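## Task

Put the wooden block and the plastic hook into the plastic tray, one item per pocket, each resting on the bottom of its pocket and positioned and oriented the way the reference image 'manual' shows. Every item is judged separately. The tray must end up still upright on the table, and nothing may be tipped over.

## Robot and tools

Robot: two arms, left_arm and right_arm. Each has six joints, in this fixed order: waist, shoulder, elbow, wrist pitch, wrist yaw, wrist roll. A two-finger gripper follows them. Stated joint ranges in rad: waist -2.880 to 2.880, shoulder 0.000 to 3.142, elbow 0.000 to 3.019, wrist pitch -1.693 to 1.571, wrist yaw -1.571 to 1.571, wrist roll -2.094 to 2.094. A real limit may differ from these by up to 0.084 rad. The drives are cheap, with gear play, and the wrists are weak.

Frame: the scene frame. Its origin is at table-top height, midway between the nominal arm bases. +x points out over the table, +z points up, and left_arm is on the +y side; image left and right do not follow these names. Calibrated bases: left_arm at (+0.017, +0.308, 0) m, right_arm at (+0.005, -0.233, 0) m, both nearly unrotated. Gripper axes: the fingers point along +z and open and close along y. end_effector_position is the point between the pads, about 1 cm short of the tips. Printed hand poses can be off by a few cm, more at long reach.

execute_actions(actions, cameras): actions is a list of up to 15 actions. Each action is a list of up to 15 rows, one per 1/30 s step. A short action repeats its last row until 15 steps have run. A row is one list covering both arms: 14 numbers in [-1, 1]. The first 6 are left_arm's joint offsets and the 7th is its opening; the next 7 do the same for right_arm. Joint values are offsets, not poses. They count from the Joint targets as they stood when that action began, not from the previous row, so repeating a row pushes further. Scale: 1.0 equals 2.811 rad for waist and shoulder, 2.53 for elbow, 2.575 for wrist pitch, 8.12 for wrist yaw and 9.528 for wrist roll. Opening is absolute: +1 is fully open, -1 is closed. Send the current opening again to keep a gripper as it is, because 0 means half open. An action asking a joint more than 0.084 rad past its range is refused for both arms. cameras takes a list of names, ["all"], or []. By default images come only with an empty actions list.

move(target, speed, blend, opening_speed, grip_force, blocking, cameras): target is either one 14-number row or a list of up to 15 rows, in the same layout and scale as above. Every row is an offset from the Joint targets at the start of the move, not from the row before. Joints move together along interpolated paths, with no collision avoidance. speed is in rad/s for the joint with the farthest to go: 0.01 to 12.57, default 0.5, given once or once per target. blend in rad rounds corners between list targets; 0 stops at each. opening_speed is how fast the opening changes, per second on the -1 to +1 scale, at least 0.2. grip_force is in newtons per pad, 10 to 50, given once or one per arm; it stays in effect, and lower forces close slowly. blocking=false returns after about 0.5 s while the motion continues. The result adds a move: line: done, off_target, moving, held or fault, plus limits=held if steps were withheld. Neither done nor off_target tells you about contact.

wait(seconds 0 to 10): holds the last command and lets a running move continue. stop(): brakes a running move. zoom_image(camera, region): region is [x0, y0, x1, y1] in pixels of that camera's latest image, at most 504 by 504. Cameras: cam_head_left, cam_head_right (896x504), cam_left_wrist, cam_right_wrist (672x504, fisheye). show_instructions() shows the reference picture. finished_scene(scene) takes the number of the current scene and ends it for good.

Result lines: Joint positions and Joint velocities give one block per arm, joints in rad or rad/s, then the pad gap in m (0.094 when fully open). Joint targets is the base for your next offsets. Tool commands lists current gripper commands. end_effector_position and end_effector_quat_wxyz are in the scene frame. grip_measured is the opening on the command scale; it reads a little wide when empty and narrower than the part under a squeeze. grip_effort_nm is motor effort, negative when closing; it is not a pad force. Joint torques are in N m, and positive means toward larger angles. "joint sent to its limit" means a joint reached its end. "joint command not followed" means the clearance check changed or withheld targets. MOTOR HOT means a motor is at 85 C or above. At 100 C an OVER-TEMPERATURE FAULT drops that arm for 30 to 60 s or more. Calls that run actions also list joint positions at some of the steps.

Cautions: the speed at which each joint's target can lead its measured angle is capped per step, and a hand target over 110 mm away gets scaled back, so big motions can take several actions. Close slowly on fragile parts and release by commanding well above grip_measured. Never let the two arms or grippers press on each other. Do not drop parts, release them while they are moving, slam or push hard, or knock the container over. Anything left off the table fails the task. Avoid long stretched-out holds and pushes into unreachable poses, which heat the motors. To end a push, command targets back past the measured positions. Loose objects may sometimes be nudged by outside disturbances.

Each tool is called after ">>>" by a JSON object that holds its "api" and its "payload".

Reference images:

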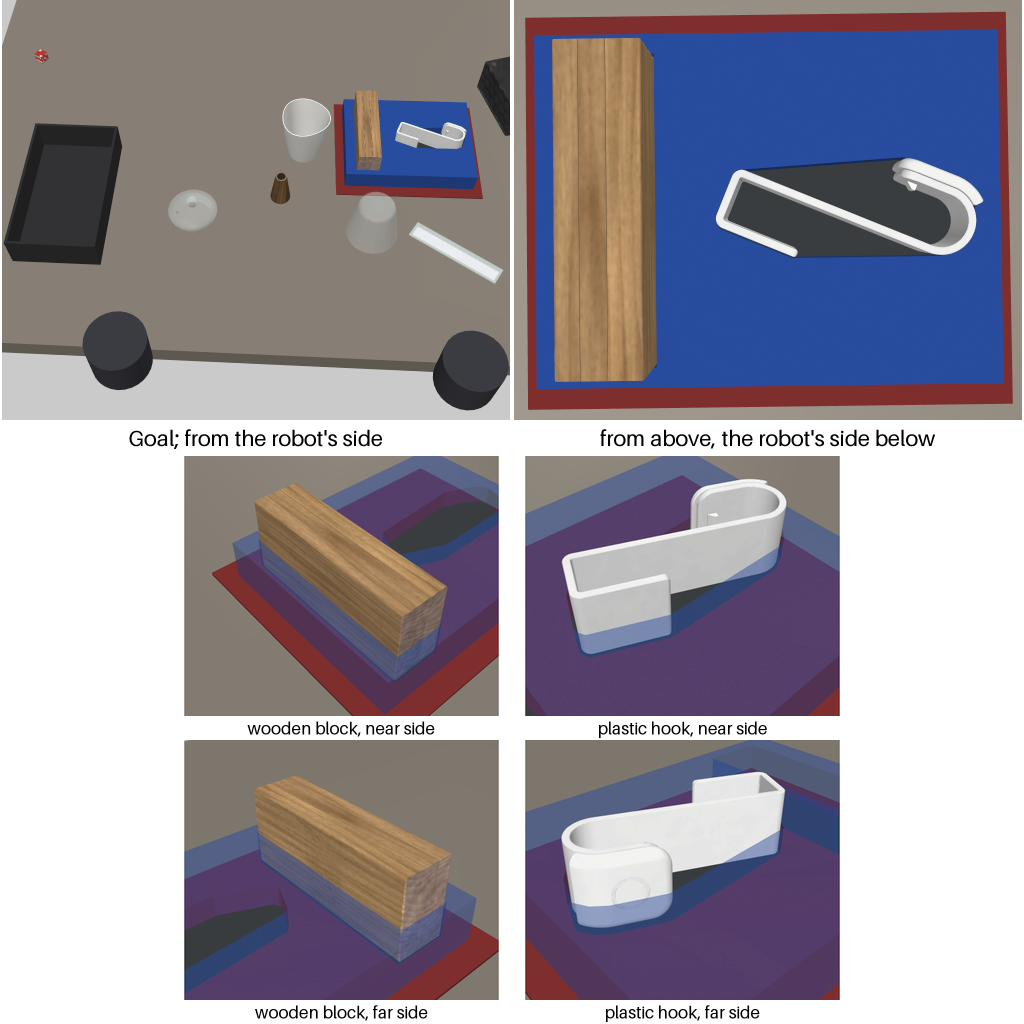

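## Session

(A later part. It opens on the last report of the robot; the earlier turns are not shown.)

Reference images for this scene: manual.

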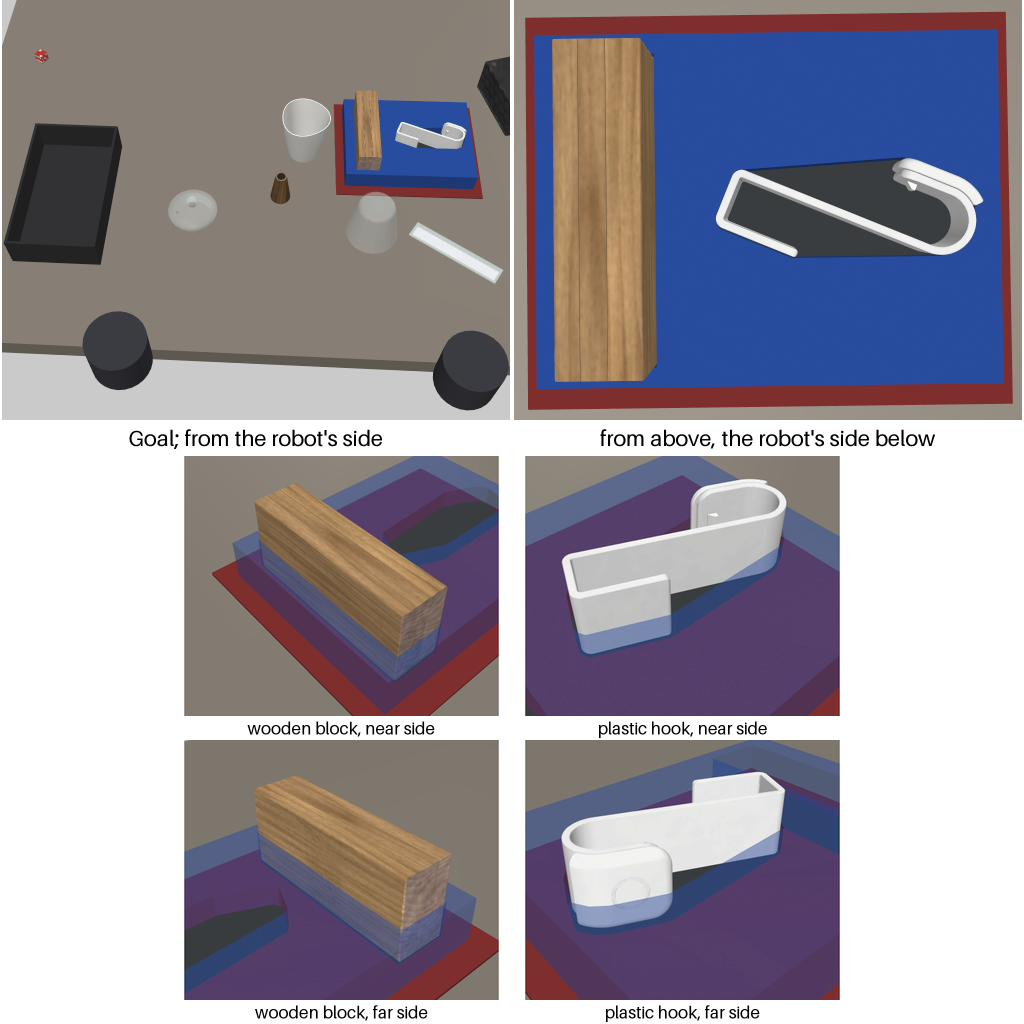

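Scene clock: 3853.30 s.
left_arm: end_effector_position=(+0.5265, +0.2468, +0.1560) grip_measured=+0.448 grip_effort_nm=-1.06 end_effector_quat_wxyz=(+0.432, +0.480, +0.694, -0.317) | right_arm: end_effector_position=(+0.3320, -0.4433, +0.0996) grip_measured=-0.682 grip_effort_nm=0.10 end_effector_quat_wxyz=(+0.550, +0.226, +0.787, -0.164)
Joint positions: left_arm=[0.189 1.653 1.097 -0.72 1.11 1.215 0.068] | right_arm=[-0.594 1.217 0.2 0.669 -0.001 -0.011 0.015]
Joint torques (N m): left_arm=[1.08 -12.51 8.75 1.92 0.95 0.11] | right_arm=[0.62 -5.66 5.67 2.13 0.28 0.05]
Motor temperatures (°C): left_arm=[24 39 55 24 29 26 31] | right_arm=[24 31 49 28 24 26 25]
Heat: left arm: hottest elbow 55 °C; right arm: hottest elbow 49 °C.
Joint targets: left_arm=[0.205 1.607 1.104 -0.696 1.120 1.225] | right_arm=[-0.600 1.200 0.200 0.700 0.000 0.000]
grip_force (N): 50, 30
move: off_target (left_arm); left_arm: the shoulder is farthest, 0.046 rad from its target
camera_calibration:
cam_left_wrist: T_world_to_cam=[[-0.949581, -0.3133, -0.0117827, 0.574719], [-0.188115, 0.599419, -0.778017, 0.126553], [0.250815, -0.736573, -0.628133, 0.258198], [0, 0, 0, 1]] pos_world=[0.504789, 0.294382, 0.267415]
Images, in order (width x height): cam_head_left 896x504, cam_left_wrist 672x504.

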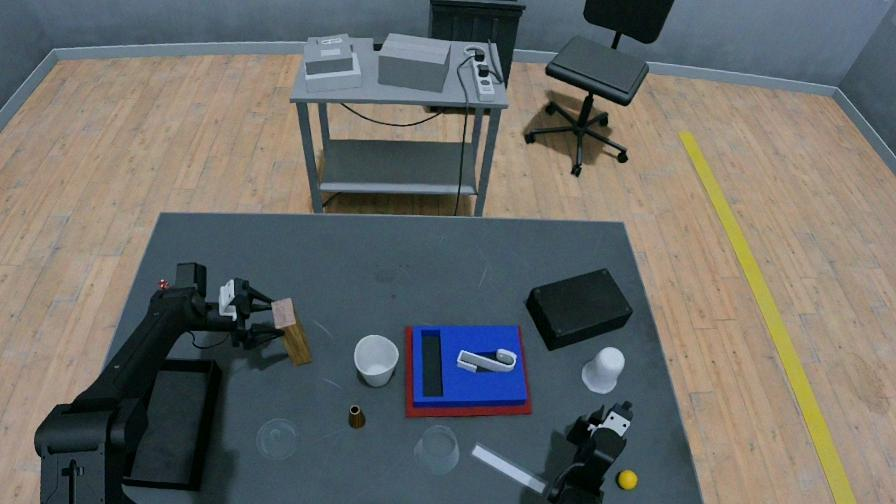

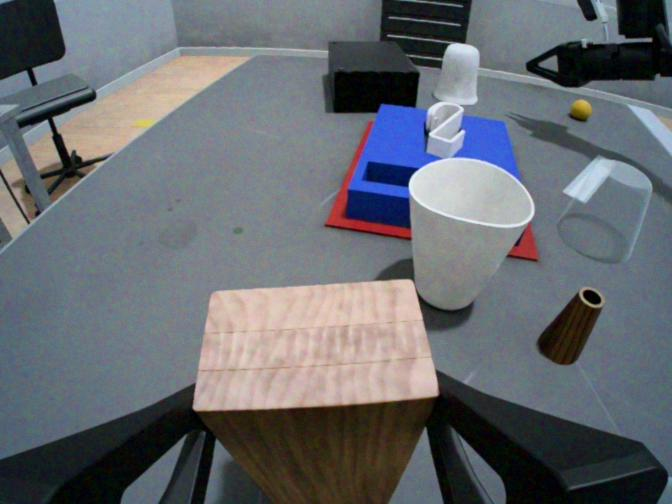

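>>> {"api": "move", "payload": {"target": [[0, 0.03451, -0.01739, 0.04039, 0, 0, 0.2, 0, 0, 0, 0, 0, 0, -0.68], [0, 0.04162, -0.02292, 0.05437, 0, 0, 0.2, 0, 0, 0, 0, 0, 0, -0.68]], "speed": [0.1, 0.03], "cameras": ["cam_head_left"]}}

>>> {"api": "zoom_image", "payload": {"camera": "cam_head_left", "region": [230, 280, 330, 400]}}

Scene clock: 3872.83 s.
left_arm: end_effector_position=(+0.5305, +0.2505, +0.1527) grip_measured=+0.448 grip_effort_nm=-1.05 end_effector_quat_wxyz=(+0.462, +0.478, +0.678, -0.312) | right_arm: end_effector_position=(+0.3320, -0.4433, +0.0996) grip_measured=-0.682 grip_effort_nm=0.10 end_effector_quat_wxyz=(+0.550, +0.226, +0.787, -0.164)
Joint positions: left_arm=[0.202 1.659 1.063 -0.602 1.153 1.186 0.068] | right_arm=[-0.594 1.217 0.2 0.669 -0.001 -0.011 0.015]
Joint torques (N m): left_arm=[0.97 -5.3 6.63 3.02 -0.53 0.29] | right_arm=[0.5 -5.89 5.72 2.1 0.29 0.04]
Motor temperatures (°C): left_arm=[24 41 56 24 29 26 31] | right_arm=[24 31 49 28 24 26 25]
Heat: left arm: hottest elbow 56 °C; right arm: hottest elbow 49 °C.
Joint targets: left_arm=[0.205 1.724 1.046 -0.556 1.120 1.225] | right_arm=[-0.600 1.200 0.200 0.700 0.000 0.000]
grip_force (N): 50, 30
move: off_target (left_arm); left_arm: the shoulder is farthest, 0.065 rad from its target
Images, in order (width x height): cam_head_left 896x504.

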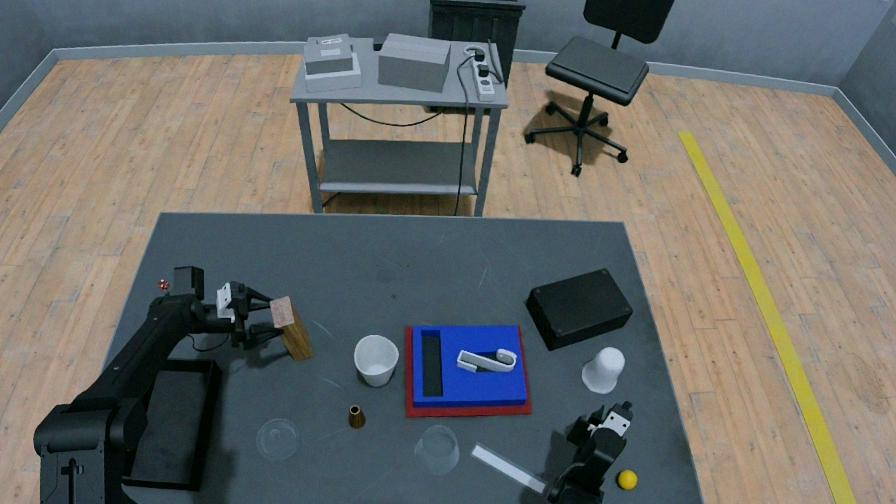

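Scaled by 4.200 from the camera's 896x504 image, which has a finer 1280x720 frame.

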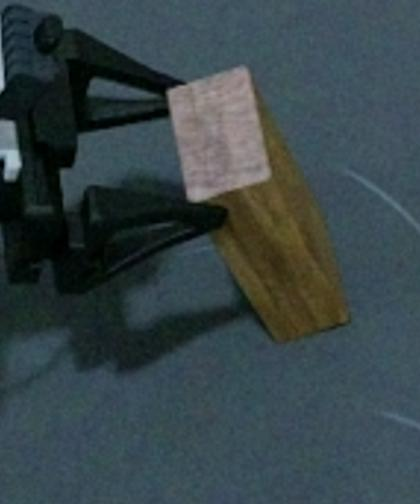

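>>> {"api": "move", "payload": {"target": [[0, -0.0199, 0, -0.01165, 0, 0, 0.2, 0, 0, 0, 0, 0, 0, -0.68], [0, -0.0199, 0, -0.01165, 0, 0, 0.75, 0, 0, 0, 0, 0, 0, -0.68], [0.04625, -0.037, 0.06957, -0.18408, 0.0012, 0.02886, 0.75, 0, 0, 0, 0, 0, 0, -0.68]], "speed": [0.1, 0.1, 0.2], "opening_speed": 0.4, "cameras": ["cam_left_wrist"]}}

Scene clock: 3979.53 s.
left_arm: end_effector_position=(+0.5085, +0.3108, +0.1765) grip_measured=+0.747 grip_effort_nm=0.13 end_effector_quat_wxyz=(+0.434, +0.474, +0.702, -0.307) | right_arm: end_effector_position=(+0.3320, -0.4433, +0.0996) grip_measured=-0.682 grip_effort_nm=0.10 end_effector_quat_wxyz=(+0.550, +0.226, +0.787, -0.164)
Joint positions: left_arm=[0.33 1.647 1.164 -1.027 1.121 1.481 0.082] | right_arm=[-0.594 1.217 0.2 0.669 -0.001 -0.011 0.015]
Joint torques (N m): left_arm=[1.55 -10.81 12.77 0.27 0.95 0.09] | right_arm=[0.44 -6.01 5.64 2.19 0.27 0.01]
Motor temperatures (°C): left_arm=[24 36 55 25 28 27 31] | right_arm=[24 30 48 28 24 26 25]
Heat: left arm: hottest elbow 55 °C; right arm: hottest elbow 48 °C.
Joint targets: left_arm=[0.335 1.620 1.222 -1.030 1.130 1.500] | right_arm=[-0.600 1.200 0.200 0.700 0.000 0.000]
grip_force (N): 50, 30
move: off_target (left_arm); target 2's new numbers were sent with left_arm's wrist roll 0.039 rad from that target; left_arm: the elbow is farthest, 0.058 rad from its target
camera_calibration:
cam_left_wrist: T_world_to_cam=[[-0.941537, -0.336429, -0.0179766, 0.582121], [-0.200837, 0.603306, -0.771807, 0.10492], [0.270504, -0.723075, -0.635602, 0.309865], [0, 0, 0, 1]] pos_world=[0.485341, 0.356599, 0.288393]
Images, in order (width x height): cam_left_wrist 672x504.

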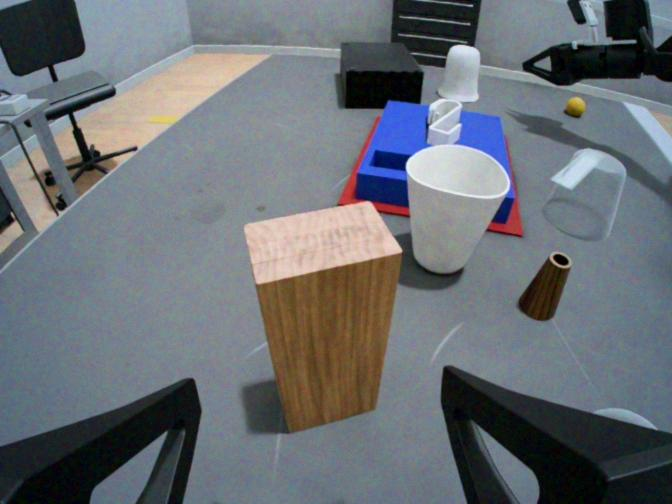

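>>> {"api": "move", "payload": {"target": [[-0.09143, 0.02348, -0.16087, 0.4967, -0.02278, -0.10275, 0.75, 0, 0, 0, 0, 0, 0, -0.68], [-0.09143, 0.02348, -0.16087, 0.4967, -0.02278, -0.10275, 0.2, 0, 0, 0, 0, 0, 0, -0.68], [-0.09143, -0.02668, -0.12332, 0.43029, -0.02278, -0.10275, 0.2, 0, 0, 0, 0, 0, 0, -0.68]], "speed": [0.35, 0.2, 0.15], "opening_speed": 0.4, "cameras": ["cam_left_wrist"]}}

Scene clock: 4076.97 s.
left_arm: end_effector_position=(+0.5471, +0.2108, +0.1560) grip_measured=+0.203 grip_effort_nm=-0.17 end_effector_quat_wxyz=(+0.509, +0.380, +0.726, -0.262) | right_arm: end_effector_position=(+0.3320, -0.4433, +0.0996) grip_measured=-0.682 grip_effort_nm=0.10 end_effector_quat_wxyz=(+0.550, +0.226, +0.787, -0.164)
Joint positions: left_arm=[0.083 1.569 0.856 0.084 0.945 0.539 0.057] | right_arm=[-0.594 1.217 0.2 0.669 -0.001 -0.011 0.015]
Joint torques (N m): left_arm=[-0.15 -9.93 12.36 1.4 0.2 -0.17] | right_arm=[0.38 -5.66 5.68 2.17 0.25 0.02]
Motor temperatures (°C): left_arm=[24 38 68 24 29 26 28] | right_arm=[24 30 47 28 24 26 25]
Heat: left arm: hottest elbow 68 °C; right arm: hottest elbow 47 °C.
Joint targets: left_arm=[0.078 1.545 0.910 0.078 0.945 0.521] | right_arm=[-0.600 1.200 0.200 0.700 0.000 0.000]
grip_force (N): 50, 30
move: off_target (left_arm); left_arm: the elbow is farthest, 0.054 rad from its target
camera_calibration:
cam_left_wrist: T_world_to_cam=[[-0.831275, -0.553963, -0.0458986, 0.574325], [-0.278058, 0.485907, -0.8286, 0.233145], [0.481316, -0.676032, -0.557957, 0.0767228], [0, 0, 0, 1]] pos_world=[0.505322, 0.256735, 0.262352]
Images, in order (width x height): cam_left_wrist 672x504.

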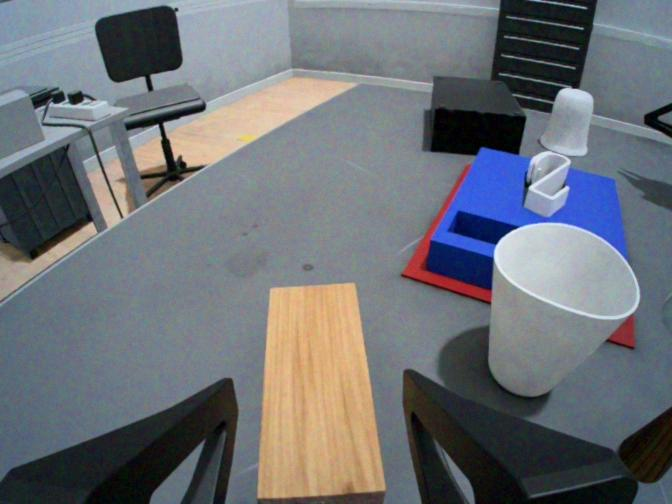

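>>> {"api": "wait", "payload": {"seconds": 0.1, "cameras": ["cam_head_left"]}}

>>> {"api": "zoom_image", "payload": {"camera": "cam_head_left", "region": [240, 260, 400, 420]}}

Scene clock: 4099.63 s.
left_arm: end_effector_position=(+0.5471, +0.2108, +0.1560) grip_measured=+0.203 grip_effort_nm=-0.17 end_effector_quat_wxyz=(+0.509, +0.380, +0.726, -0.262) | right_arm: end_effector_position=(+0.3320, -0.4433, +0.0996) grip_measured=-0.682 grip_effort_nm=0.10 end_effector_quat_wxyz=(+0.550, +0.226, +0.787, -0.164)
Joint positions: left_arm=[0.083 1.569 0.856 0.084 0.945 0.539 0.057] | right_arm=[-0.594 1.217 0.2 0.669 -0.001 -0.011 0.015]
Joint torques (N m): left_arm=[-0.56 -10.17 12.34 1.4 0.18 -0.15] | right_arm=[0.56 -5.77 5.68 2.18 0.29 0.05]
Motor temperatures (°C): left_arm=[24 38 69 24 28 26 28] | right_arm=[24 30 47 28 24 26 24]
Heat: left arm: hottest elbow 69 °C; right arm: hottest elbow 47 °C.
Joint targets: left_arm=[0.078 1.545 0.910 0.078 0.945 0.521] | right_arm=[-0.600 1.200 0.200 0.700 0.000 0.000]
Tool commands: left_gripper/opening=+0.2 right_gripper/opening=-0.68
grip_force (N): 50, 30
wait: 0.10 s; at rest from the start
Images, in order (width x height): cam_head_left 896x504.

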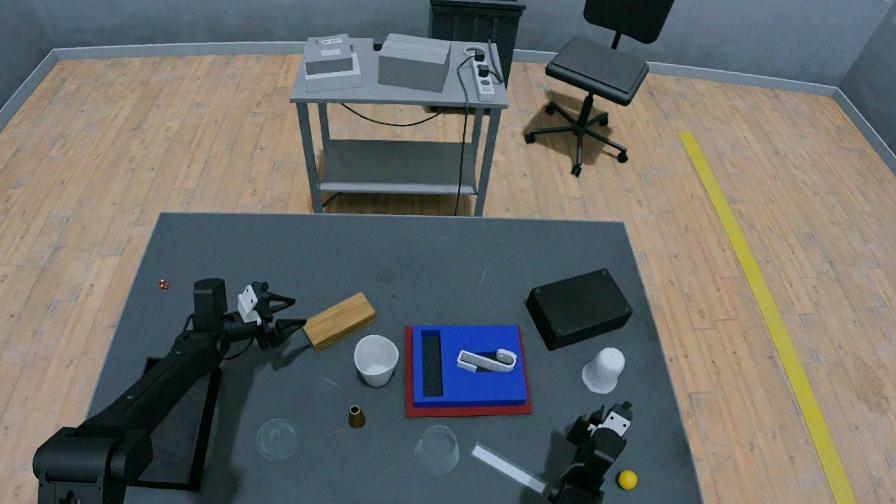

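Scaled by 3.150 from the camera's 896x504 image, which has a finer 1280x720 frame.

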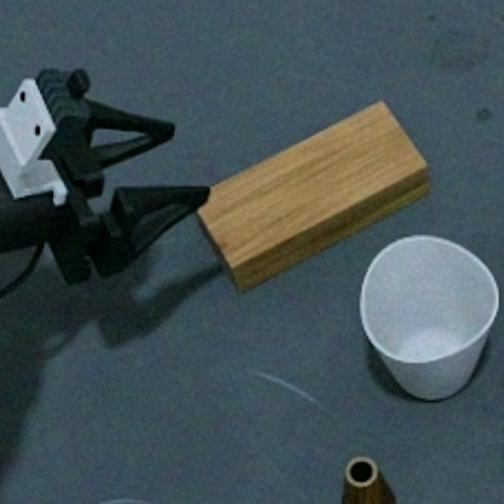

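>>> {"api": "move", "payload": {"target": [-0.12793, 0.15333, 0.36047, -0.56388, -0.11761, 0.01858, 0.75, 0, 0, 0, 0, 0, 0, -0.68], "speed": 0.6, "cameras": ["cam_left_wrist"]}}

Scene clock: 4146.40 s.
left_arm: end_effector_position=(+0.5959, +0.1433, +0.1369) grip_measured=+0.747 grip_effort_nm=0.13 end_effector_quat_wxyz=(+0.003, +0.461, +0.887, +0.006) | right_arm: end_effector_position=(+0.3320, -0.4433, +0.0996) grip_measured=-0.682 grip_effort_nm=0.10 end_effector_quat_wxyz=(+0.550, +0.226, +0.787, -0.164)
Joint positions: left_arm=[-0.28 1.949 1.758 -1.371 -0.011 0.679 0.082] | right_arm=[-0.594 1.217 0.2 0.669 -0.001 -0.011 0.015]
Joint torques (N m): left_arm=[0.38 -12.69 14.2 0.23 -0.12 0.1] | right_arm=[0.67 -5.83 5.7 2.15 0.27 0.04]
Motor temperatures (°C): left_arm=[24 38 70 24 28 26 27] | right_arm=[24 30 47 28 24 26 24]
Heat: left arm: hottest elbow 70 °C; right arm: hottest elbow 47 °C.
Joint targets: left_arm=[-0.282 1.976 1.822 -1.374 -0.010 0.698] | right_arm=[-0.600 1.200 0.200 0.700 0.000 0.000]
grip_force (N): 50, 30
move: off_target (left_arm); left_arm: the elbow is farthest, 0.064 rad from its target
camera_calibration:
cam_left_wrist: T_world_to_cam=[[-0.843471, -0.537134, -0.00661545, 0.576064], [-0.523048, 0.818421, 0.237926, 0.215974], [-0.122384, 0.204144, -0.971261, 0.287091], [0, 0, 0, 1]] pos_world=[0.633993, 0.0740581, 0.231266]
Images, in order (width x height): cam_left_wrist 672x504.

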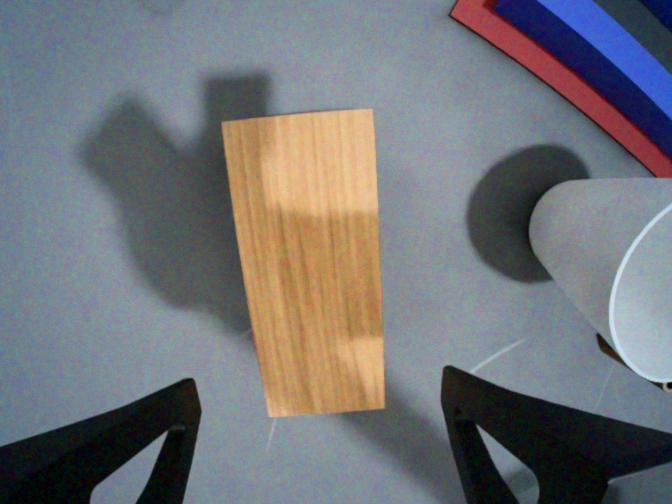

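>>> {"api": "move", "payload": {"target": [[0, 0.02917, -0.07154, 0.08233, 0, 0, 0.75, 0, 0, 0, 0, 0, 0, -0.68], [0, 0.02917, -0.07154, 0.08233, 0, 0, 0.2, 0, 0, 0, 0, 0, 0, -0.68], [0, -0.01743, 0.02292, -0.02796, 0, 0, 0.2, 0, 0, 0, 0, 0, 0, -0.68], [0.17787, 0.0032, -0.16166, -0.03728, 0.14507, -0.02215, 0.2, 0, 0, 0, 0, 0, 0, -0.68]], "speed": [0.2, 0.2, 0.2, 0.5], "opening_speed": 0.4, "cameras": ["cam_left_wrist"]}}

Scene clock: 4189.57 s.
left_arm: end_effector_position=(+0.5323, +0.2601, +0.1129) grip_measured=+0.454 grip_effort_nm=-1.05 end_effector_quat_wxyz=(+0.010, -0.006, +0.829, -0.560) | right_arm: end_effector_position=(+0.3320, -0.4433, +0.0996) grip_measured=-0.682 grip_effort_nm=0.10 end_effector_quat_wxyz=(+0.550, +0.226, +0.787, -0.164)
Joint positions: left_arm=[0.218 1.98 1.408 -1.447 1.144 0.496 0.068] | right_arm=[-0.594 1.217 0.2 0.669 -0.001 -0.011 0.015]
Joint torques (N m): left_arm=[0.15 -12.45 7.41 -0.8 1.54 -0.11] | right_arm=[0.56 -5.66 5.68 2.11 0.29 0.04]
Motor temperatures (°C): left_arm=[24 41 69 24 28 26 27] | right_arm=[24 29 47 28 24 26 24]
Heat: left arm: hottest elbow 69 °C; right arm: hottest elbow 47 °C.
Joint targets: left_arm=[0.218 1.985 1.413 -1.470 1.168 0.487] | right_arm=[-0.600 1.200 0.200 0.700 0.000 0.000]
grip_force (N): 50, 30
move: done
camera_calibration:
cam_left_wrist: T_world_to_cam=[[-0.0468874, -0.366496, 0.929237, 0.0108909], [-0.975347, 0.217618, 0.0366154, 0.512635], [-0.215638, -0.904612, -0.367664, 0.502017], [0, 0, 0, 1]] pos_world=[0.608761, 0.346563, 0.155683]
Images, in order (width x height): cam_left_wrist 672x504.

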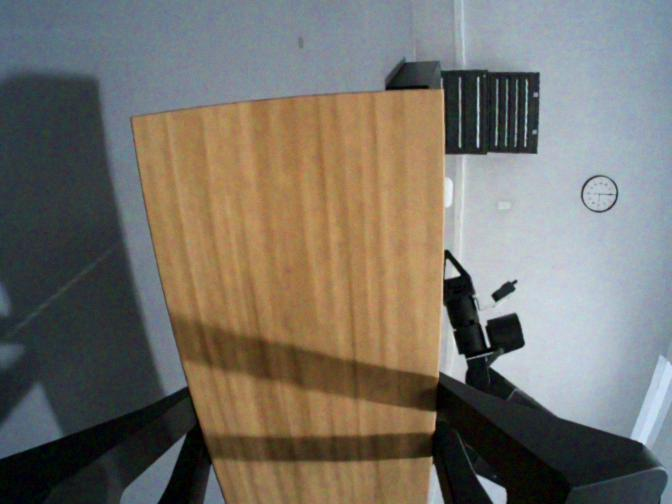

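>>> {"api": "move", "payload": {"target": [[0, 0.03024, -0.01383, 0.05398, 0, 0, 0.2, 0, 0, 0, 0, 0, 0, -0.68], [0, 0.03949, -0.01502, 0.06485, 0, 0, 0.2, 0, 0, 0, 0, 0, 0, -0.68], [0, 0.03949, 0.00474, 0.06485, 0, 0, 0.2, 0, 0, 0, 0, 0, 0, -0.68], [0, 0.03949, 0.00474, 0.06485, 0, 0, 0.56, 0, 0, 0, 0, 0, 0, -0.68]], "speed": [0.15, 0.03, 0.1, 0.1], "opening_speed": 0.3, "cameras": ["cam_left_wrist"]}}

Scene clock: 4215.17 s.
left_arm: end_effector_position=(+0.5341, +0.2590, +0.0496) grip_measured=+0.556 grip_effort_nm=0.12 end_effector_quat_wxyz=(+0.014, -0.004, +0.827, -0.563) | right_arm: end_effector_position=(+0.3320, -0.4433, +0.0996) grip_measured=-0.682 grip_effort_nm=0.10 end_effector_quat_wxyz=(+0.550, +0.226, +0.787, -0.164)
Joint positions: left_arm=[0.217 2.079 1.373 -1.305 1.153 0.496 0.073] | right_arm=[-0.594 1.217 0.2 0.669 -0.001 -0.011 0.015]
Joint torques (N m): left_arm=[0.62 -12.16 10.37 0.28 1.09 -0.09] | right_arm=[0.67 -5.66 5.75 2.15 0.31 0.04]
Motor temperatures (°C): left_arm=[24 42 66 24 30 26 29] | right_arm=[24 29 47 28 24 26 24]
Heat: left arm: hottest elbow 66 °C; right arm: hottest elbow 47 °C.
Joint targets: left_arm=[0.218 2.096 1.425 -1.303 1.168 0.487] | right_arm=[-0.600 1.200 0.200 0.700 0.000 0.000]
grip_force (N): 50, 30
move: off_target (left_arm); target 4's new numbers were sent with left_arm's elbow 0.052 rad from that target; left_arm: the elbow is farthest, 0.052 rad from its target
camera_calibration:
cam_left_wrist: T_world_to_cam=[[-0.0546456, -0.3606, 0.931118, 0.0719645], [-0.976156, 0.215486, 0.0261638, 0.518456], [-0.210078, -0.907487, -0.363777, 0.475742], [0, 0, 0, 1]] pos_world=[0.609969, 0.34596, 0.0924919]
Images, in order (width x height): cam_left_wrist 672x504.

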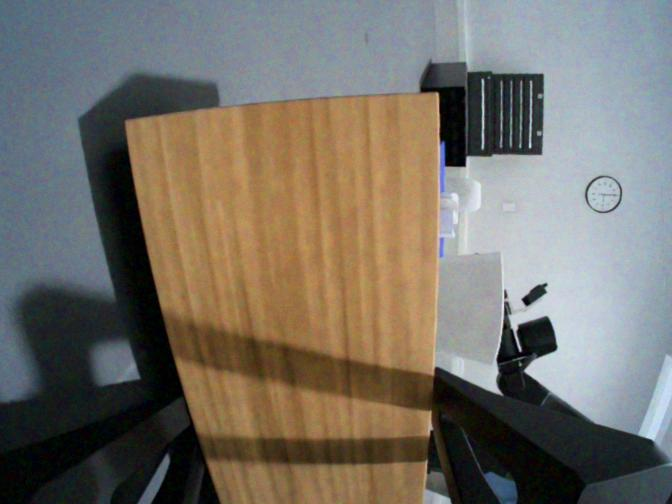

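>>> {"api": "move", "payload": {"target": [[0.0178,0.01,0.0182,-0.0454,-0.0065,0.0111,0.56,0,0,0,0,0,0,-0.68],[0.0576,0.0014,0.0711,-0.1348,-0.0145,0.026,0.56,0,0,0,0,0,0,-0.68]], "speed": [0.06,0.25], "blend": [0.02,0], "cameras": ["cam_head_left"]}}

>>> {"api": "zoom_image", "payload": {"camera": "cam_head_left", "region": [190, 200, 430, 440]}}

Scene clock: 4264.33 s.
left_arm: end_effector_position=(+0.5440, +0.3547, +0.0906) grip_measured=+0.557 grip_effort_nm=0.12 end_effector_quat_wxyz=(+0.027, -0.010, +0.839, -0.544) | right_arm: end_effector_position=(+0.3320, -0.4433, +0.0996) grip_measured=-0.682 grip_effort_nm=0.10 end_effector_quat_wxyz=(+0.550, +0.226, +0.787, -0.164)
Joint positions: left_arm=[0.378 2.105 1.556 -1.63 1.051 0.715 0.073] | right_arm=[-0.594 1.217 0.2 0.669 -0.001 -0.011 0.015]
Joint torques (N m): left_arm=[1.03 -14.45 10.82 -0.91 0.35 0.22] | right_arm=[0.44 -5.83 5.71 2.13 0.28 0.05]
Motor temperatures (°C): left_arm=[24 43 67 24 29 26 27] | right_arm=[24 29 46 28 24 26 24]
Heat: left arm: hottest elbow 67 °C; right arm: hottest elbow 46 °C.
Joint targets: left_arm=[0.380 2.100 1.605 -1.650 1.050 0.735] | right_arm=[-0.600 1.200 0.200 0.700 0.000 0.000]
grip_force (N): 50, 30
move: off_target (left_arm); left_arm: the elbow is farthest, 0.049 rad from its target
Images, in order (width x height): cam_head_left 896x504.

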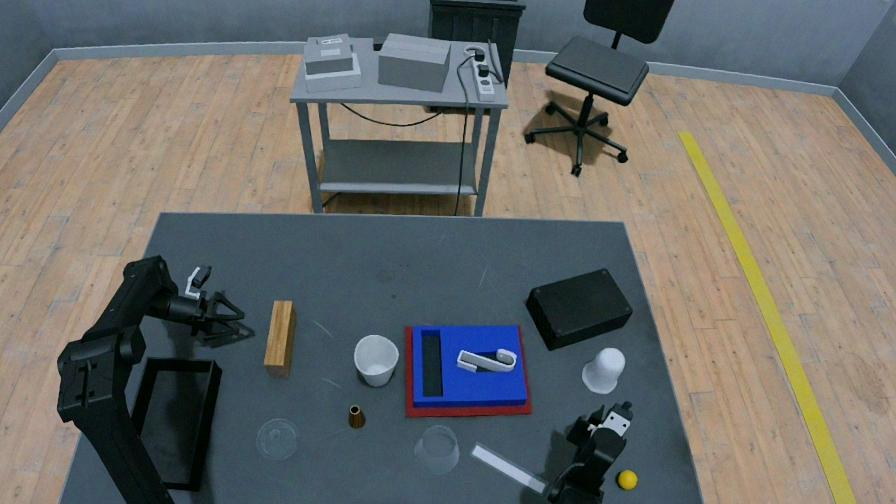

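Scaled by 2.100 from the camera's 896x504 image, which has a finer 1280x720 frame.

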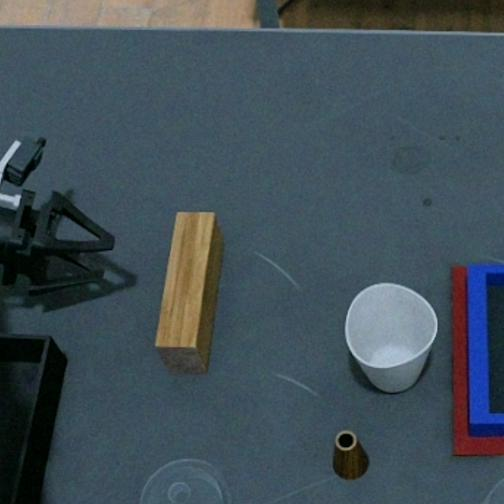

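>>> {"api": "move", "payload": {"target": [-0.185,-0.1409,0.0198,0.0843,-0.1293,-0.0923,0.28,0,0,0,0,0,0,-0.68], "speed": 0.5, "cameras": ["cam_left_wrist"]}}

Scene clock: 4331.67 s.
left_arm: end_effector_position=(+0.5353, +0.2354, +0.1983) grip_measured=+0.283 grip_effort_nm=-0.17 end_effector_quat_wxyz=(-0.004, +0.007, +1.000, +0.001) | right_arm: end_effector_position=(+0.3320, -0.4433, +0.0996) grip_measured=-0.682 grip_effort_nm=0.10 end_effector_quat_wxyz=(+0.550, +0.226, +0.787, -0.164)
Joint positions: left_arm=[-0.139 1.723 1.597 -1.452 0 -0.125 0.06] | right_arm=[-0.594 1.217 0.2 0.669 -0.001 -0.011 0.015]
Joint torques (N m): left_arm=[0.03 -13.1 13.85 1.2 -0.19 -0.16] | right_arm=[0.5 -5.83 5.64 2.15 0.29 0.04]
Motor temperatures (°C): left_arm=[24 41 63 24 28 26 27] | right_arm=[24 29 46 28 24 26 24]
Heat: left arm: hottest elbow 63 °C; right arm: hottest elbow 46 °C.
Joint targets: left_arm=[-0.140 1.704 1.655 -1.433 0.000 -0.145] | right_arm=[-0.600 1.200 0.200 0.700 0.000 0.000]
grip_force (N): 50, 30
move: off_target (left_arm); left_arm: the elbow is farthest, 0.058 rad from its target
camera_calibration:
cam_left_wrist: T_world_to_cam=[[-0.0587095, -0.998251, 0.00688926, 0.260671], [-0.967731, 0.0586059, 0.245077, 0.509743], [-0.245052, 0.00772142, -0.969479, 0.432091], [0, 0, 0, 1]] pos_world=[0.614482, 0.227005, 0.292181]
Images, in order (width x height): cam_left_wrist 672x504.

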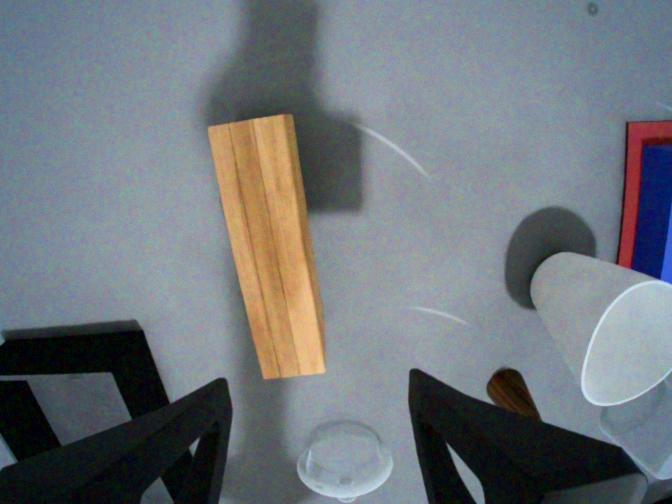

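>>> {"api": "move", "payload": {"target": [[0.0231,0.0405,-0.0528,0.0616,0,-0.0014,0.36,0,0,0,0,0,0,-0.68],[0.0231,0.0635,-0.0928,0.126,0,-0.0014,0.36,0,0,0,0,0,0,-0.68]], "speed": [0.3,0.2], "blend": [0.02,0], "cameras": ["cam_left_wrist"]}}

Scene clock: 4421.60 s.
left_arm: end_effector_position=(+0.5566, +0.2671, +0.0605) grip_measured=+0.357 grip_effort_nm=0.12 end_effector_quat_wxyz=(-0.001, -0.036, +0.999, +0.001) | right_arm: end_effector_position=(+0.3320, -0.4433, +0.0996) grip_measured=-0.682 grip_effort_nm=0.10 end_effector_quat_wxyz=(+0.550, +0.226, +0.787, -0.164)
Joint positions: left_arm=[-0.076 1.866 1.421 -1.127 -0.002 -0.148 0.064] | right_arm=[-0.594 1.217 0.2 0.669 -0.001 -0.011 0.015]
Joint torques (N m): left_arm=[0.67 -11.75 8.08 1.2 -0.13 -0.13] | right_arm=[0.62 -5.83 5.68 2.21 0.27 0.03]
Motor temperatures (°C): left_arm=[24 46 78 24 27 26 26] | right_arm=[24 29 46 28 24 26 24]
Heat: left arm: hottest elbow 78 °C; right arm: hottest elbow 46 °C.
Joint targets: left_arm=[-0.075 1.882 1.421 -1.109 0.000 -0.158] | right_arm=[-0.600 1.200 0.200 0.700 0.000 0.000]
grip_force (N): 50, 30
move: done
camera_calibration:
cam_left_wrist: T_world_to_cam=[[0.027031, -0.999618, 0.00581328, 0.247157], [-0.970709, -0.0248595, 0.238969, 0.58665], [-0.238733, -0.0121026, -0.97101, 0.305253], [0, 0, 0, 1]] pos_world=[0.635659, 0.26534, 0.154775]
Images, in order (width x height): cam_left_wrist 672x504.

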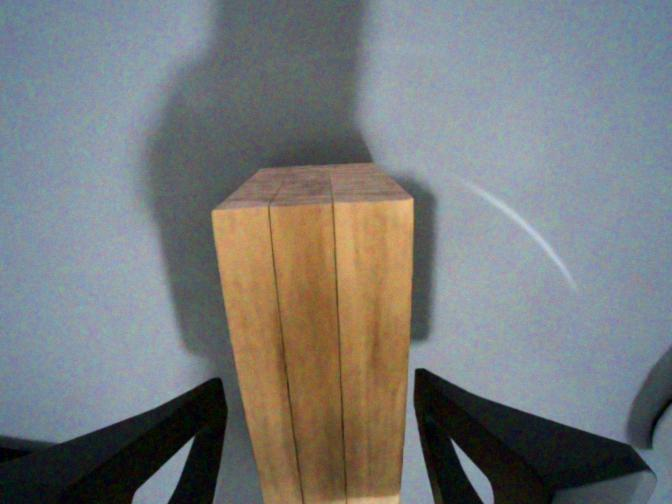

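>>> {"api": "move", "payload": {"target": [0,0,0,0,0,0,-0.3,0,0,0,0,0,0,-0.68], "opening_speed": 0.4}}

Scene clock: 4433.33 s.
left_arm: end_effector_position=(+0.5564, +0.2646, +0.0605) grip_measured=-0.090 grip_effort_nm=-1.05 end_effector_quat_wxyz=(-0.001, -0.035, +0.999, -0.001) | right_arm: end_effector_position=(+0.3320, -0.4433, +0.0996) grip_measured=-0.682 grip_effort_nm=0.10 end_effector_quat_wxyz=(+0.550, +0.226, +0.787, -0.164)
Joint positions: left_arm=[-0.079 1.866 1.421 -1.127 0.003 -0.15 0.043] | right_arm=[-0.594 1.217 0.2 0.669 -0.001 -0.011 0.015]
Joint torques (N m): left_arm=[0.62 -11.58 8.16 1.09 -0.14 -0.14] | right_arm=[0.67 -5.83 5.75 2.11 0.29 0.04]
Motor temperatures (°C): left_arm=[24 44 72 24 27 26 26] | right_arm=[24 29 46 28 24 26 24]
Heat: left arm: hottest elbow 72 °C; right arm: hottest elbow 46 °C.
Joint targets: left_arm=[-0.075 1.882 1.421 -1.109 0.000 -0.158] | right_arm=[-0.600 1.200 0.200 0.700 0.000 0.000]
grip_force (N): 50, 30
move: done

>>> {"api": "move", "payload": {"target": [[0,-0.0484,0.1008,-0.125,0,0,-0.3,0,0,0,0,0,0,-0.68],[-0.1636,-0.0036,0.1526,-0.1394,0,-0.04,-0.3,0,0,0,0,0,0,-0.68]], "speed": [0.35,0.45], "blend": [0.03,0], "cameras": ["cam_left_wrist"]}}

Scene clock: 4469.23 s.
left_arm: end_effector_position=(+0.5044, +0.0174, +0.1724) grip_measured=-0.090 grip_effort_nm=-1.05 end_effector_quat_wxyz=(-0.013, +0.008, +1.000, +0.008) | right_arm: end_effector_position=(+0.3320, -0.4433, +0.0996) grip_measured=-0.682 grip_effort_nm=0.10 end_effector_quat_wxyz=(+0.550, +0.226, +0.787, -0.164)
Joint positions: left_arm=[-0.538 1.866 1.727 -1.463 -0.002 -0.521 0.043] | right_arm=[-0.594 1.217 0.2 0.669 -0.001 -0.011 0.015]
Joint torques (N m): left_arm=[1.2 -12.98 15.42 0.13 -0.16 -0.15] | right_arm=[0.62 -5.83 5.63 2.22 0.28 0.03]
Motor temperatures (°C): left_arm=[24 42 65 24 27 26 28] | right_arm=[24 29 45 28 24 26 24]
Heat: left arm: hottest elbow 65 °C; right arm: hottest elbow 45 °C.
Joint targets: left_arm=[-0.535 1.872 1.807 -1.468 0.000 -0.539] | right_arm=[-0.600 1.200 0.200 0.700 0.000 0.000]
grip_force (N): 50, 30
move: off_target (left_arm); left_arm: the elbow is farthest, 0.080 rad from its target
camera_calibration:
cam_left_wrist: T_world_to_cam=[[-0.0619145, -0.99805, -0.00790342, 0.045557], [-0.962975, 0.0576531, 0.263356, 0.493446], [-0.262386, 0.0239163, -0.964666, 0.408719], [0, 0, 0, 1]] pos_world=[0.585238, 0.00724446, 0.264685]
Images, in order (width x height): cam_left_wrist 672x504.

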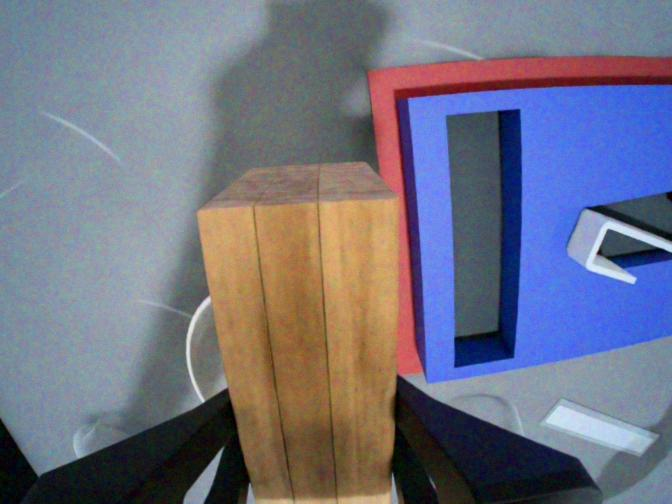

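>>> {"api": "move", "payload": {"target": [[-0.0391,0.069,0.1138,-0.0272,0,-0.0168,-0.3,0,0,0,0,0,0,-0.68],[-0.0391,0.0768,0.0308,0.0416,0,-0.0168,-0.3,0,0,0,0,0,0,-0.68]], "speed": [0.35,0.15], "blend": [0.02,0], "cameras": ["cam_left_wrist"]}}

Scene clock: 4541.53 s.
left_arm: end_effector_position=(+0.5267, -0.0764, +0.1033) grip_measured=-0.090 grip_effort_nm=-1.05 end_effector_quat_wxyz=(-0.001, -0.019, +1.000, +0.003) | right_arm: end_effector_position=(+0.3320, -0.4433, +0.0996) grip_measured=-0.682 grip_effort_nm=0.10 end_effector_quat_wxyz=(+0.550, +0.226, +0.787, -0.164)
Joint positions: left_arm=[-0.647 2.081 1.879 -1.375 -0.003 -0.685 0.043] | right_arm=[-0.594 1.217 0.2 0.669 -0.001 -0.011 0.015]
Joint torques (N m): left_arm=[0.44 -15.21 9.13 1.14 -0.13 -0.14] | right_arm=[0.62 -5.83 5.67 2.17 0.28 0.03]
Motor temperatures (°C): left_arm=[24 44 79 24 27 26 30] | right_arm=[24 28 45 28 24 26 24]
Heat: left arm: hottest elbow 79 °C; right arm: hottest elbow 45 °C.
Joint targets: left_arm=[-0.645 2.088 1.884 -1.361 0.000 -0.699] | right_arm=[-0.600 1.200 0.200 0.700 0.000 0.000]
grip_force (N): 50, 30
move: done
camera_calibration:
cam_left_wrist: T_world_to_cam=[[-0.00664165, -0.999977, 0.00146295, -0.0774877], [-0.970605, 0.00679854, 0.240582, 0.541042], [-0.240587, 0.000177922, -0.970628, 0.337539], [0, 0, 0, 1]] pos_world=[0.60583, -0.0812242, 0.197573]
Images, in order (width x height): cam_left_wrist 672x504.

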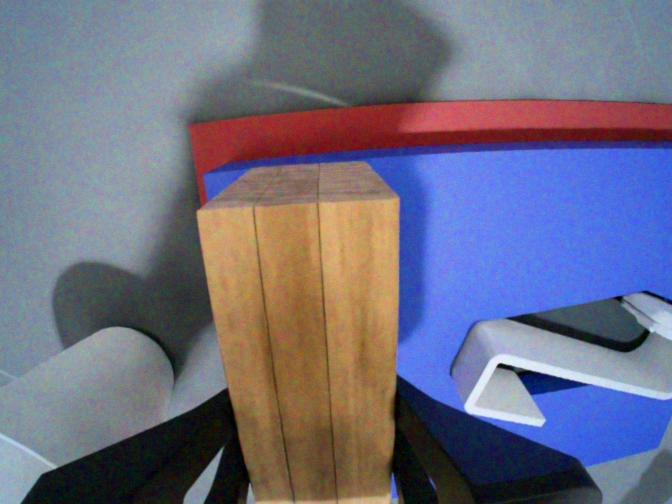

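>>> {"api": "zoom_image", "payload": {"camera": "cam_left_wrist", "region": [185, 115, 435, 225]}}

Scaled by 2.016 from the camera's 672x504 image, which has a finer 960x720 frame.

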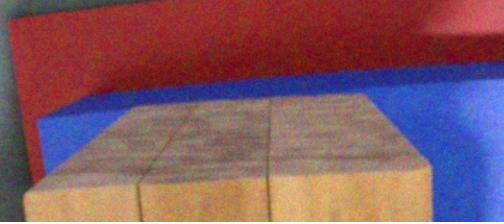

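>>> {"api": "move", "payload": {"target": [-0.005,-0.0171,-0.013,0.005,0,-0.0028,-0.3,0,0,0,0,0,0,-0.68], "speed": 0.1, "cameras": ["cam_left_wrist"]}}

>>> {"api": "zoom_image", "payload": {"camera": "cam_left_wrist", "region": [185, 115, 435, 225]}}

Scene clock: 4674.87 s.
left_arm: end_effector_position=(+0.5241, -0.0760, +0.1025) grip_measured=-0.090 grip_effort_nm=-1.05 end_effector_quat_wxyz=(+0.001, -0.029, +1.000, +0.001) | right_arm: end_effector_position=(+0.3320, -0.4433, +0.0996) grip_measured=-0.682 grip_effort_nm=0.10 end_effector_quat_wxyz=(+0.550, +0.226, +0.787, -0.164)
Joint positions: left_arm=[-0.648 2.07 1.859 -1.36 -0.002 -0.705 0.043] | right_arm=[-0.594 1.217 0.2 0.669 -0.001 -0.011 0.015]
Joint torques (N m): left_arm=[-0.44 -17.55 8.38 0.98 -0.11 -0.17] | right_arm=[0.5 -5.95 5.67 2.15 0.28 0.02]
Motor temperatures (°C): left_arm=[24 45 62 24 26 26 31] | right_arm=[24 28 45 28 24 26 24]
Heat: left arm: hottest elbow 62 °C; right arm: hottest elbow 45 °C.
Joint targets: left_arm=[-0.659 2.040 1.852 -1.348 0.000 -0.726] | right_arm=[-0.600 1.200 0.200 0.700 0.000 0.000]
grip_force (N): 50, 30
move: done
camera_calibration:
cam_left_wrist: T_world_to_cam=[[0.0117668, -0.999911, 0.00635673, -0.0871889], [-0.971554, -0.00992892, 0.236608, 0.538293], [-0.236524, -0.00896004, -0.971584, 0.333357], [0, 0, 0, 1]] pos_world=[0.602854, -0.0788495, 0.197074]
Images, in order (width x height): cam_left_wrist 672x504.

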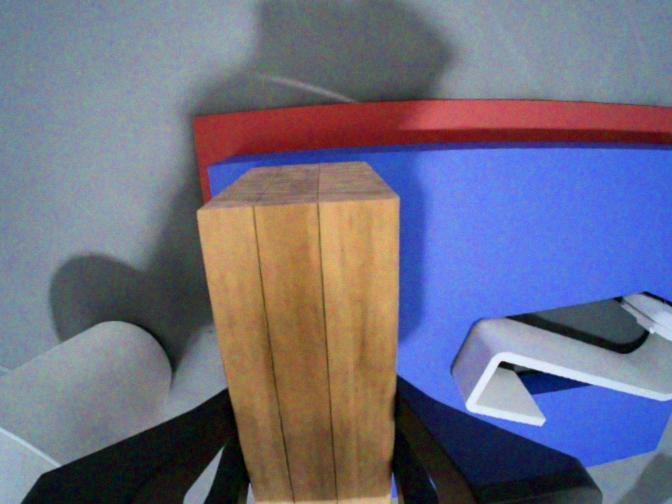

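Scaled by 2.016 from the camera's 672x504 image, which has a finer 960x720 frame.

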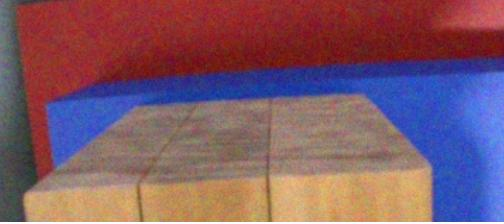

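>>> {"api": "move", "payload": {"target": [[-0.0046,-0.0057,0.0332,-0.0233,0,-0.0007,-0.3,0,0,0,0,0,0,-0.68],[-0.0046,0.0092,-0.0036,0.0035,0,-0.0007,-0.3,0,0,0,0,0,0,-0.68]], "speed": [0.2,0.15], "cameras": ["cam_left_wrist"]}}

>>> {"api": "zoom_image", "payload": {"camera": "cam_left_wrist", "region": [185, 115, 435, 225]}}

Scene clock: 4724.77 s.
left_arm: end_effector_position=(+0.5172, -0.0831, +0.1017) grip_measured=-0.090 grip_effort_nm=-1.05 end_effector_quat_wxyz=(-0.002, -0.028, +1.000, -0.001) | right_arm: end_effector_position=(+0.3320, -0.4433, +0.0996) grip_measured=-0.682 grip_effort_nm=0.10 end_effector_quat_wxyz=(+0.550, +0.226, +0.787, -0.164)
Joint positions: left_arm=[-0.662 2.069 1.855 -1.358 0.004 -0.717 0.043] | right_arm=[-0.594 1.217 0.2 0.669 -0.001 -0.011 0.015]
Joint torques (N m): left_arm=[-0.32 -15.97 7.9 1.31 -0.11 -0.16] | right_arm=[0.62 -5.77 5.71 2.13 0.29 0.04]
Motor temperatures (°C): left_arm=[24 54 62 24 26 26 31] | right_arm=[24 28 44 28 24 26 24]
Heat: left arm: hottest elbow 62 °C; right arm: hottest elbow 44 °C.
Joint targets: left_arm=[-0.672 2.066 1.843 -1.339 0.000 -0.733] | right_arm=[-0.600 1.200 0.200 0.700 0.000 0.000]
grip_force (N): 50, 30
move: done
camera_calibration:
cam_left_wrist: T_world_to_cam=[[0.0101969, -0.999896, 0.0101676, -0.0938219], [-0.970373, -0.00744012, 0.241499, 0.530827], [-0.241398, -0.0123289, -0.970348, 0.332995], [0, 0, 0, 1]] pos_world=[0.596441, -0.0857573, 0.195881]
Images, in order (width x height): cam_left_wrist 672x504.

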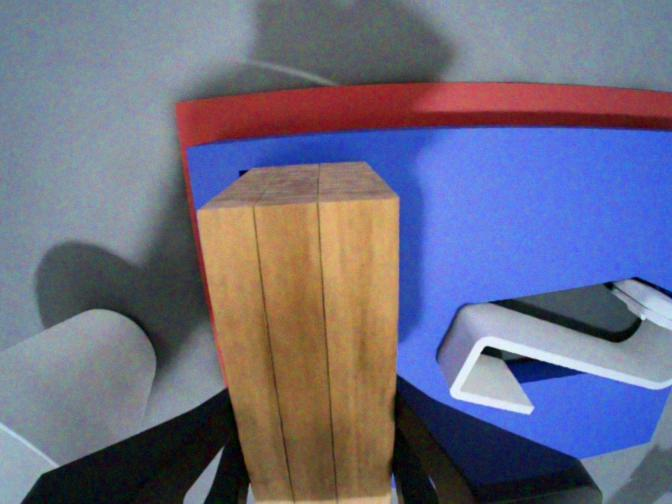

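Scaled by 2.016 from the camera's 672x504 image, which has a finer 960x720 frame.

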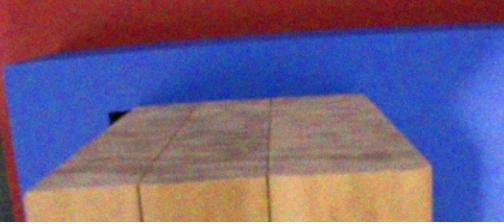

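>>> {"api": "move", "payload": {"target": [[0.0114,-0.0164,0.0324,-0.0256,0,0.0035,-0.3,0,0,0,0,0,0,-0.68],[0.0012,-0.0046,-0.0083,0.0031,0,0.0004,-0.3,0,0,0,0,0,0,-0.68]], "speed": [0.2,0.15]}}

Scene clock: 4755.73 s.
left_arm: end_effector_position=(+0.5157, -0.0782, +0.1011) grip_measured=-0.090 grip_effort_nm=-1.06 end_effector_quat_wxyz=(-0.001, -0.029, +1.000, +0.002) | right_arm: end_effector_position=(+0.3320, -0.4433, +0.0996) grip_measured=-0.682 grip_effort_nm=0.10 end_effector_quat_wxyz=(+0.550, +0.226, +0.787, -0.164)
Joint positions: left_arm=[-0.659 2.059 1.838 -1.354 -0.002 -0.716 0.043] | right_arm=[-0.594 1.217 0.2 0.669 -0.001 -0.011 0.015]
Joint torques (N m): left_arm=[-0.56 -16.09 7.71 1.4 0.02 -0.16] | right_arm=[0.62 -5.71 5.68 2.17 0.29 0.03]
Motor temperatures (°C): left_arm=[24 48 63 24 26 26 31] | right_arm=[24 28 44 28 24 26 24]
Heat: left arm: hottest elbow 63 °C; right arm: hottest elbow 44 °C.
Joint targets: left_arm=[-0.668 2.053 1.822 -1.331 0.000 -0.729] | right_arm=[-0.600 1.200 0.200 0.700 0.000 0.000]
grip_force (N): 50, 30
move: done

>>> {"api": "move", "payload": {"target": [0,0.0085,-0.0117,0.0177,0,0,-0.3,0,0,0,0,0,0,-0.68], "speed": 0.04, "cameras": ["cam_left_wrist"]}}

>>> {"api": "zoom_image", "payload": {"camera": "cam_left_wrist", "region": [185, 115, 435, 225]}}

Scene clock: 4775.07 s.
left_arm: end_effector_position=(+0.5160, -0.0769, +0.1011) grip_measured=-0.090 grip_effort_nm=-1.05 end_effector_quat_wxyz=(+0.003, -0.029, +1.000, -0.005) | right_arm: end_effector_position=(+0.3320, -0.4433, +0.0996) grip_measured=-0.682 grip_effort_nm=0.10 end_effector_quat_wxyz=(+0.550, +0.226, +0.787, -0.164)
Joint positions: left_arm=[-0.656 2.047 1.818 -1.331 0.003 -0.713 0.043] | right_arm=[-0.594 1.217 0.2 0.669 -0.001 -0.011 0.015]
Joint torques (N m): left_arm=[-0.32 -13.1 6.9 2.35 -0.03 -0.15] | right_arm=[0.26 -5.54 5.68 2.19 0.29 0.03]
Motor temperatures (°C): left_arm=[24 48 62 24 26 26 31] | right_arm=[24 28 44 28 24 26 24]
Heat: left arm: hottest elbow 62 °C; right arm: hottest elbow 44 °C.
Joint targets: left_arm=[-0.668 2.077 1.792 -1.285 0.000 -0.729] | right_arm=[-0.600 1.200 0.200 0.700 0.000 0.000]
grip_force (N): 50, 30
move: off_target (left_arm); left_arm: the wrist pitch is farthest, 0.045 rad from its target
camera_calibration:
cam_left_wrist: T_world_to_cam=[[0.0116129, -0.999795, 0.0166087, -0.0889164], [-0.972877, -0.00745948, 0.231203, 0.532204], [-0.231032, -0.0188432, -0.972764, 0.326645], [0, 0, 0, 1]] pos_world=[0.594267, -0.0787731, 0.196178]
Images, in order (width x height): cam_left_wrist 672x504.

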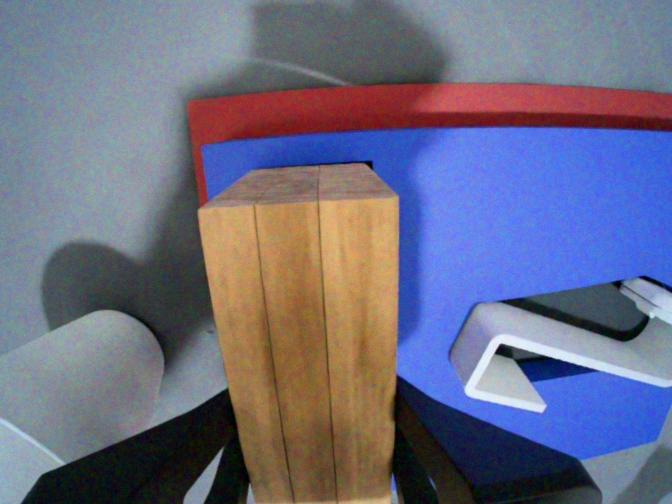

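Scaled by 2.016 from the camera's 672x504 image, which has a finer 960x720 frame.

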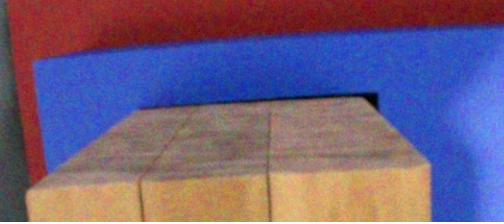

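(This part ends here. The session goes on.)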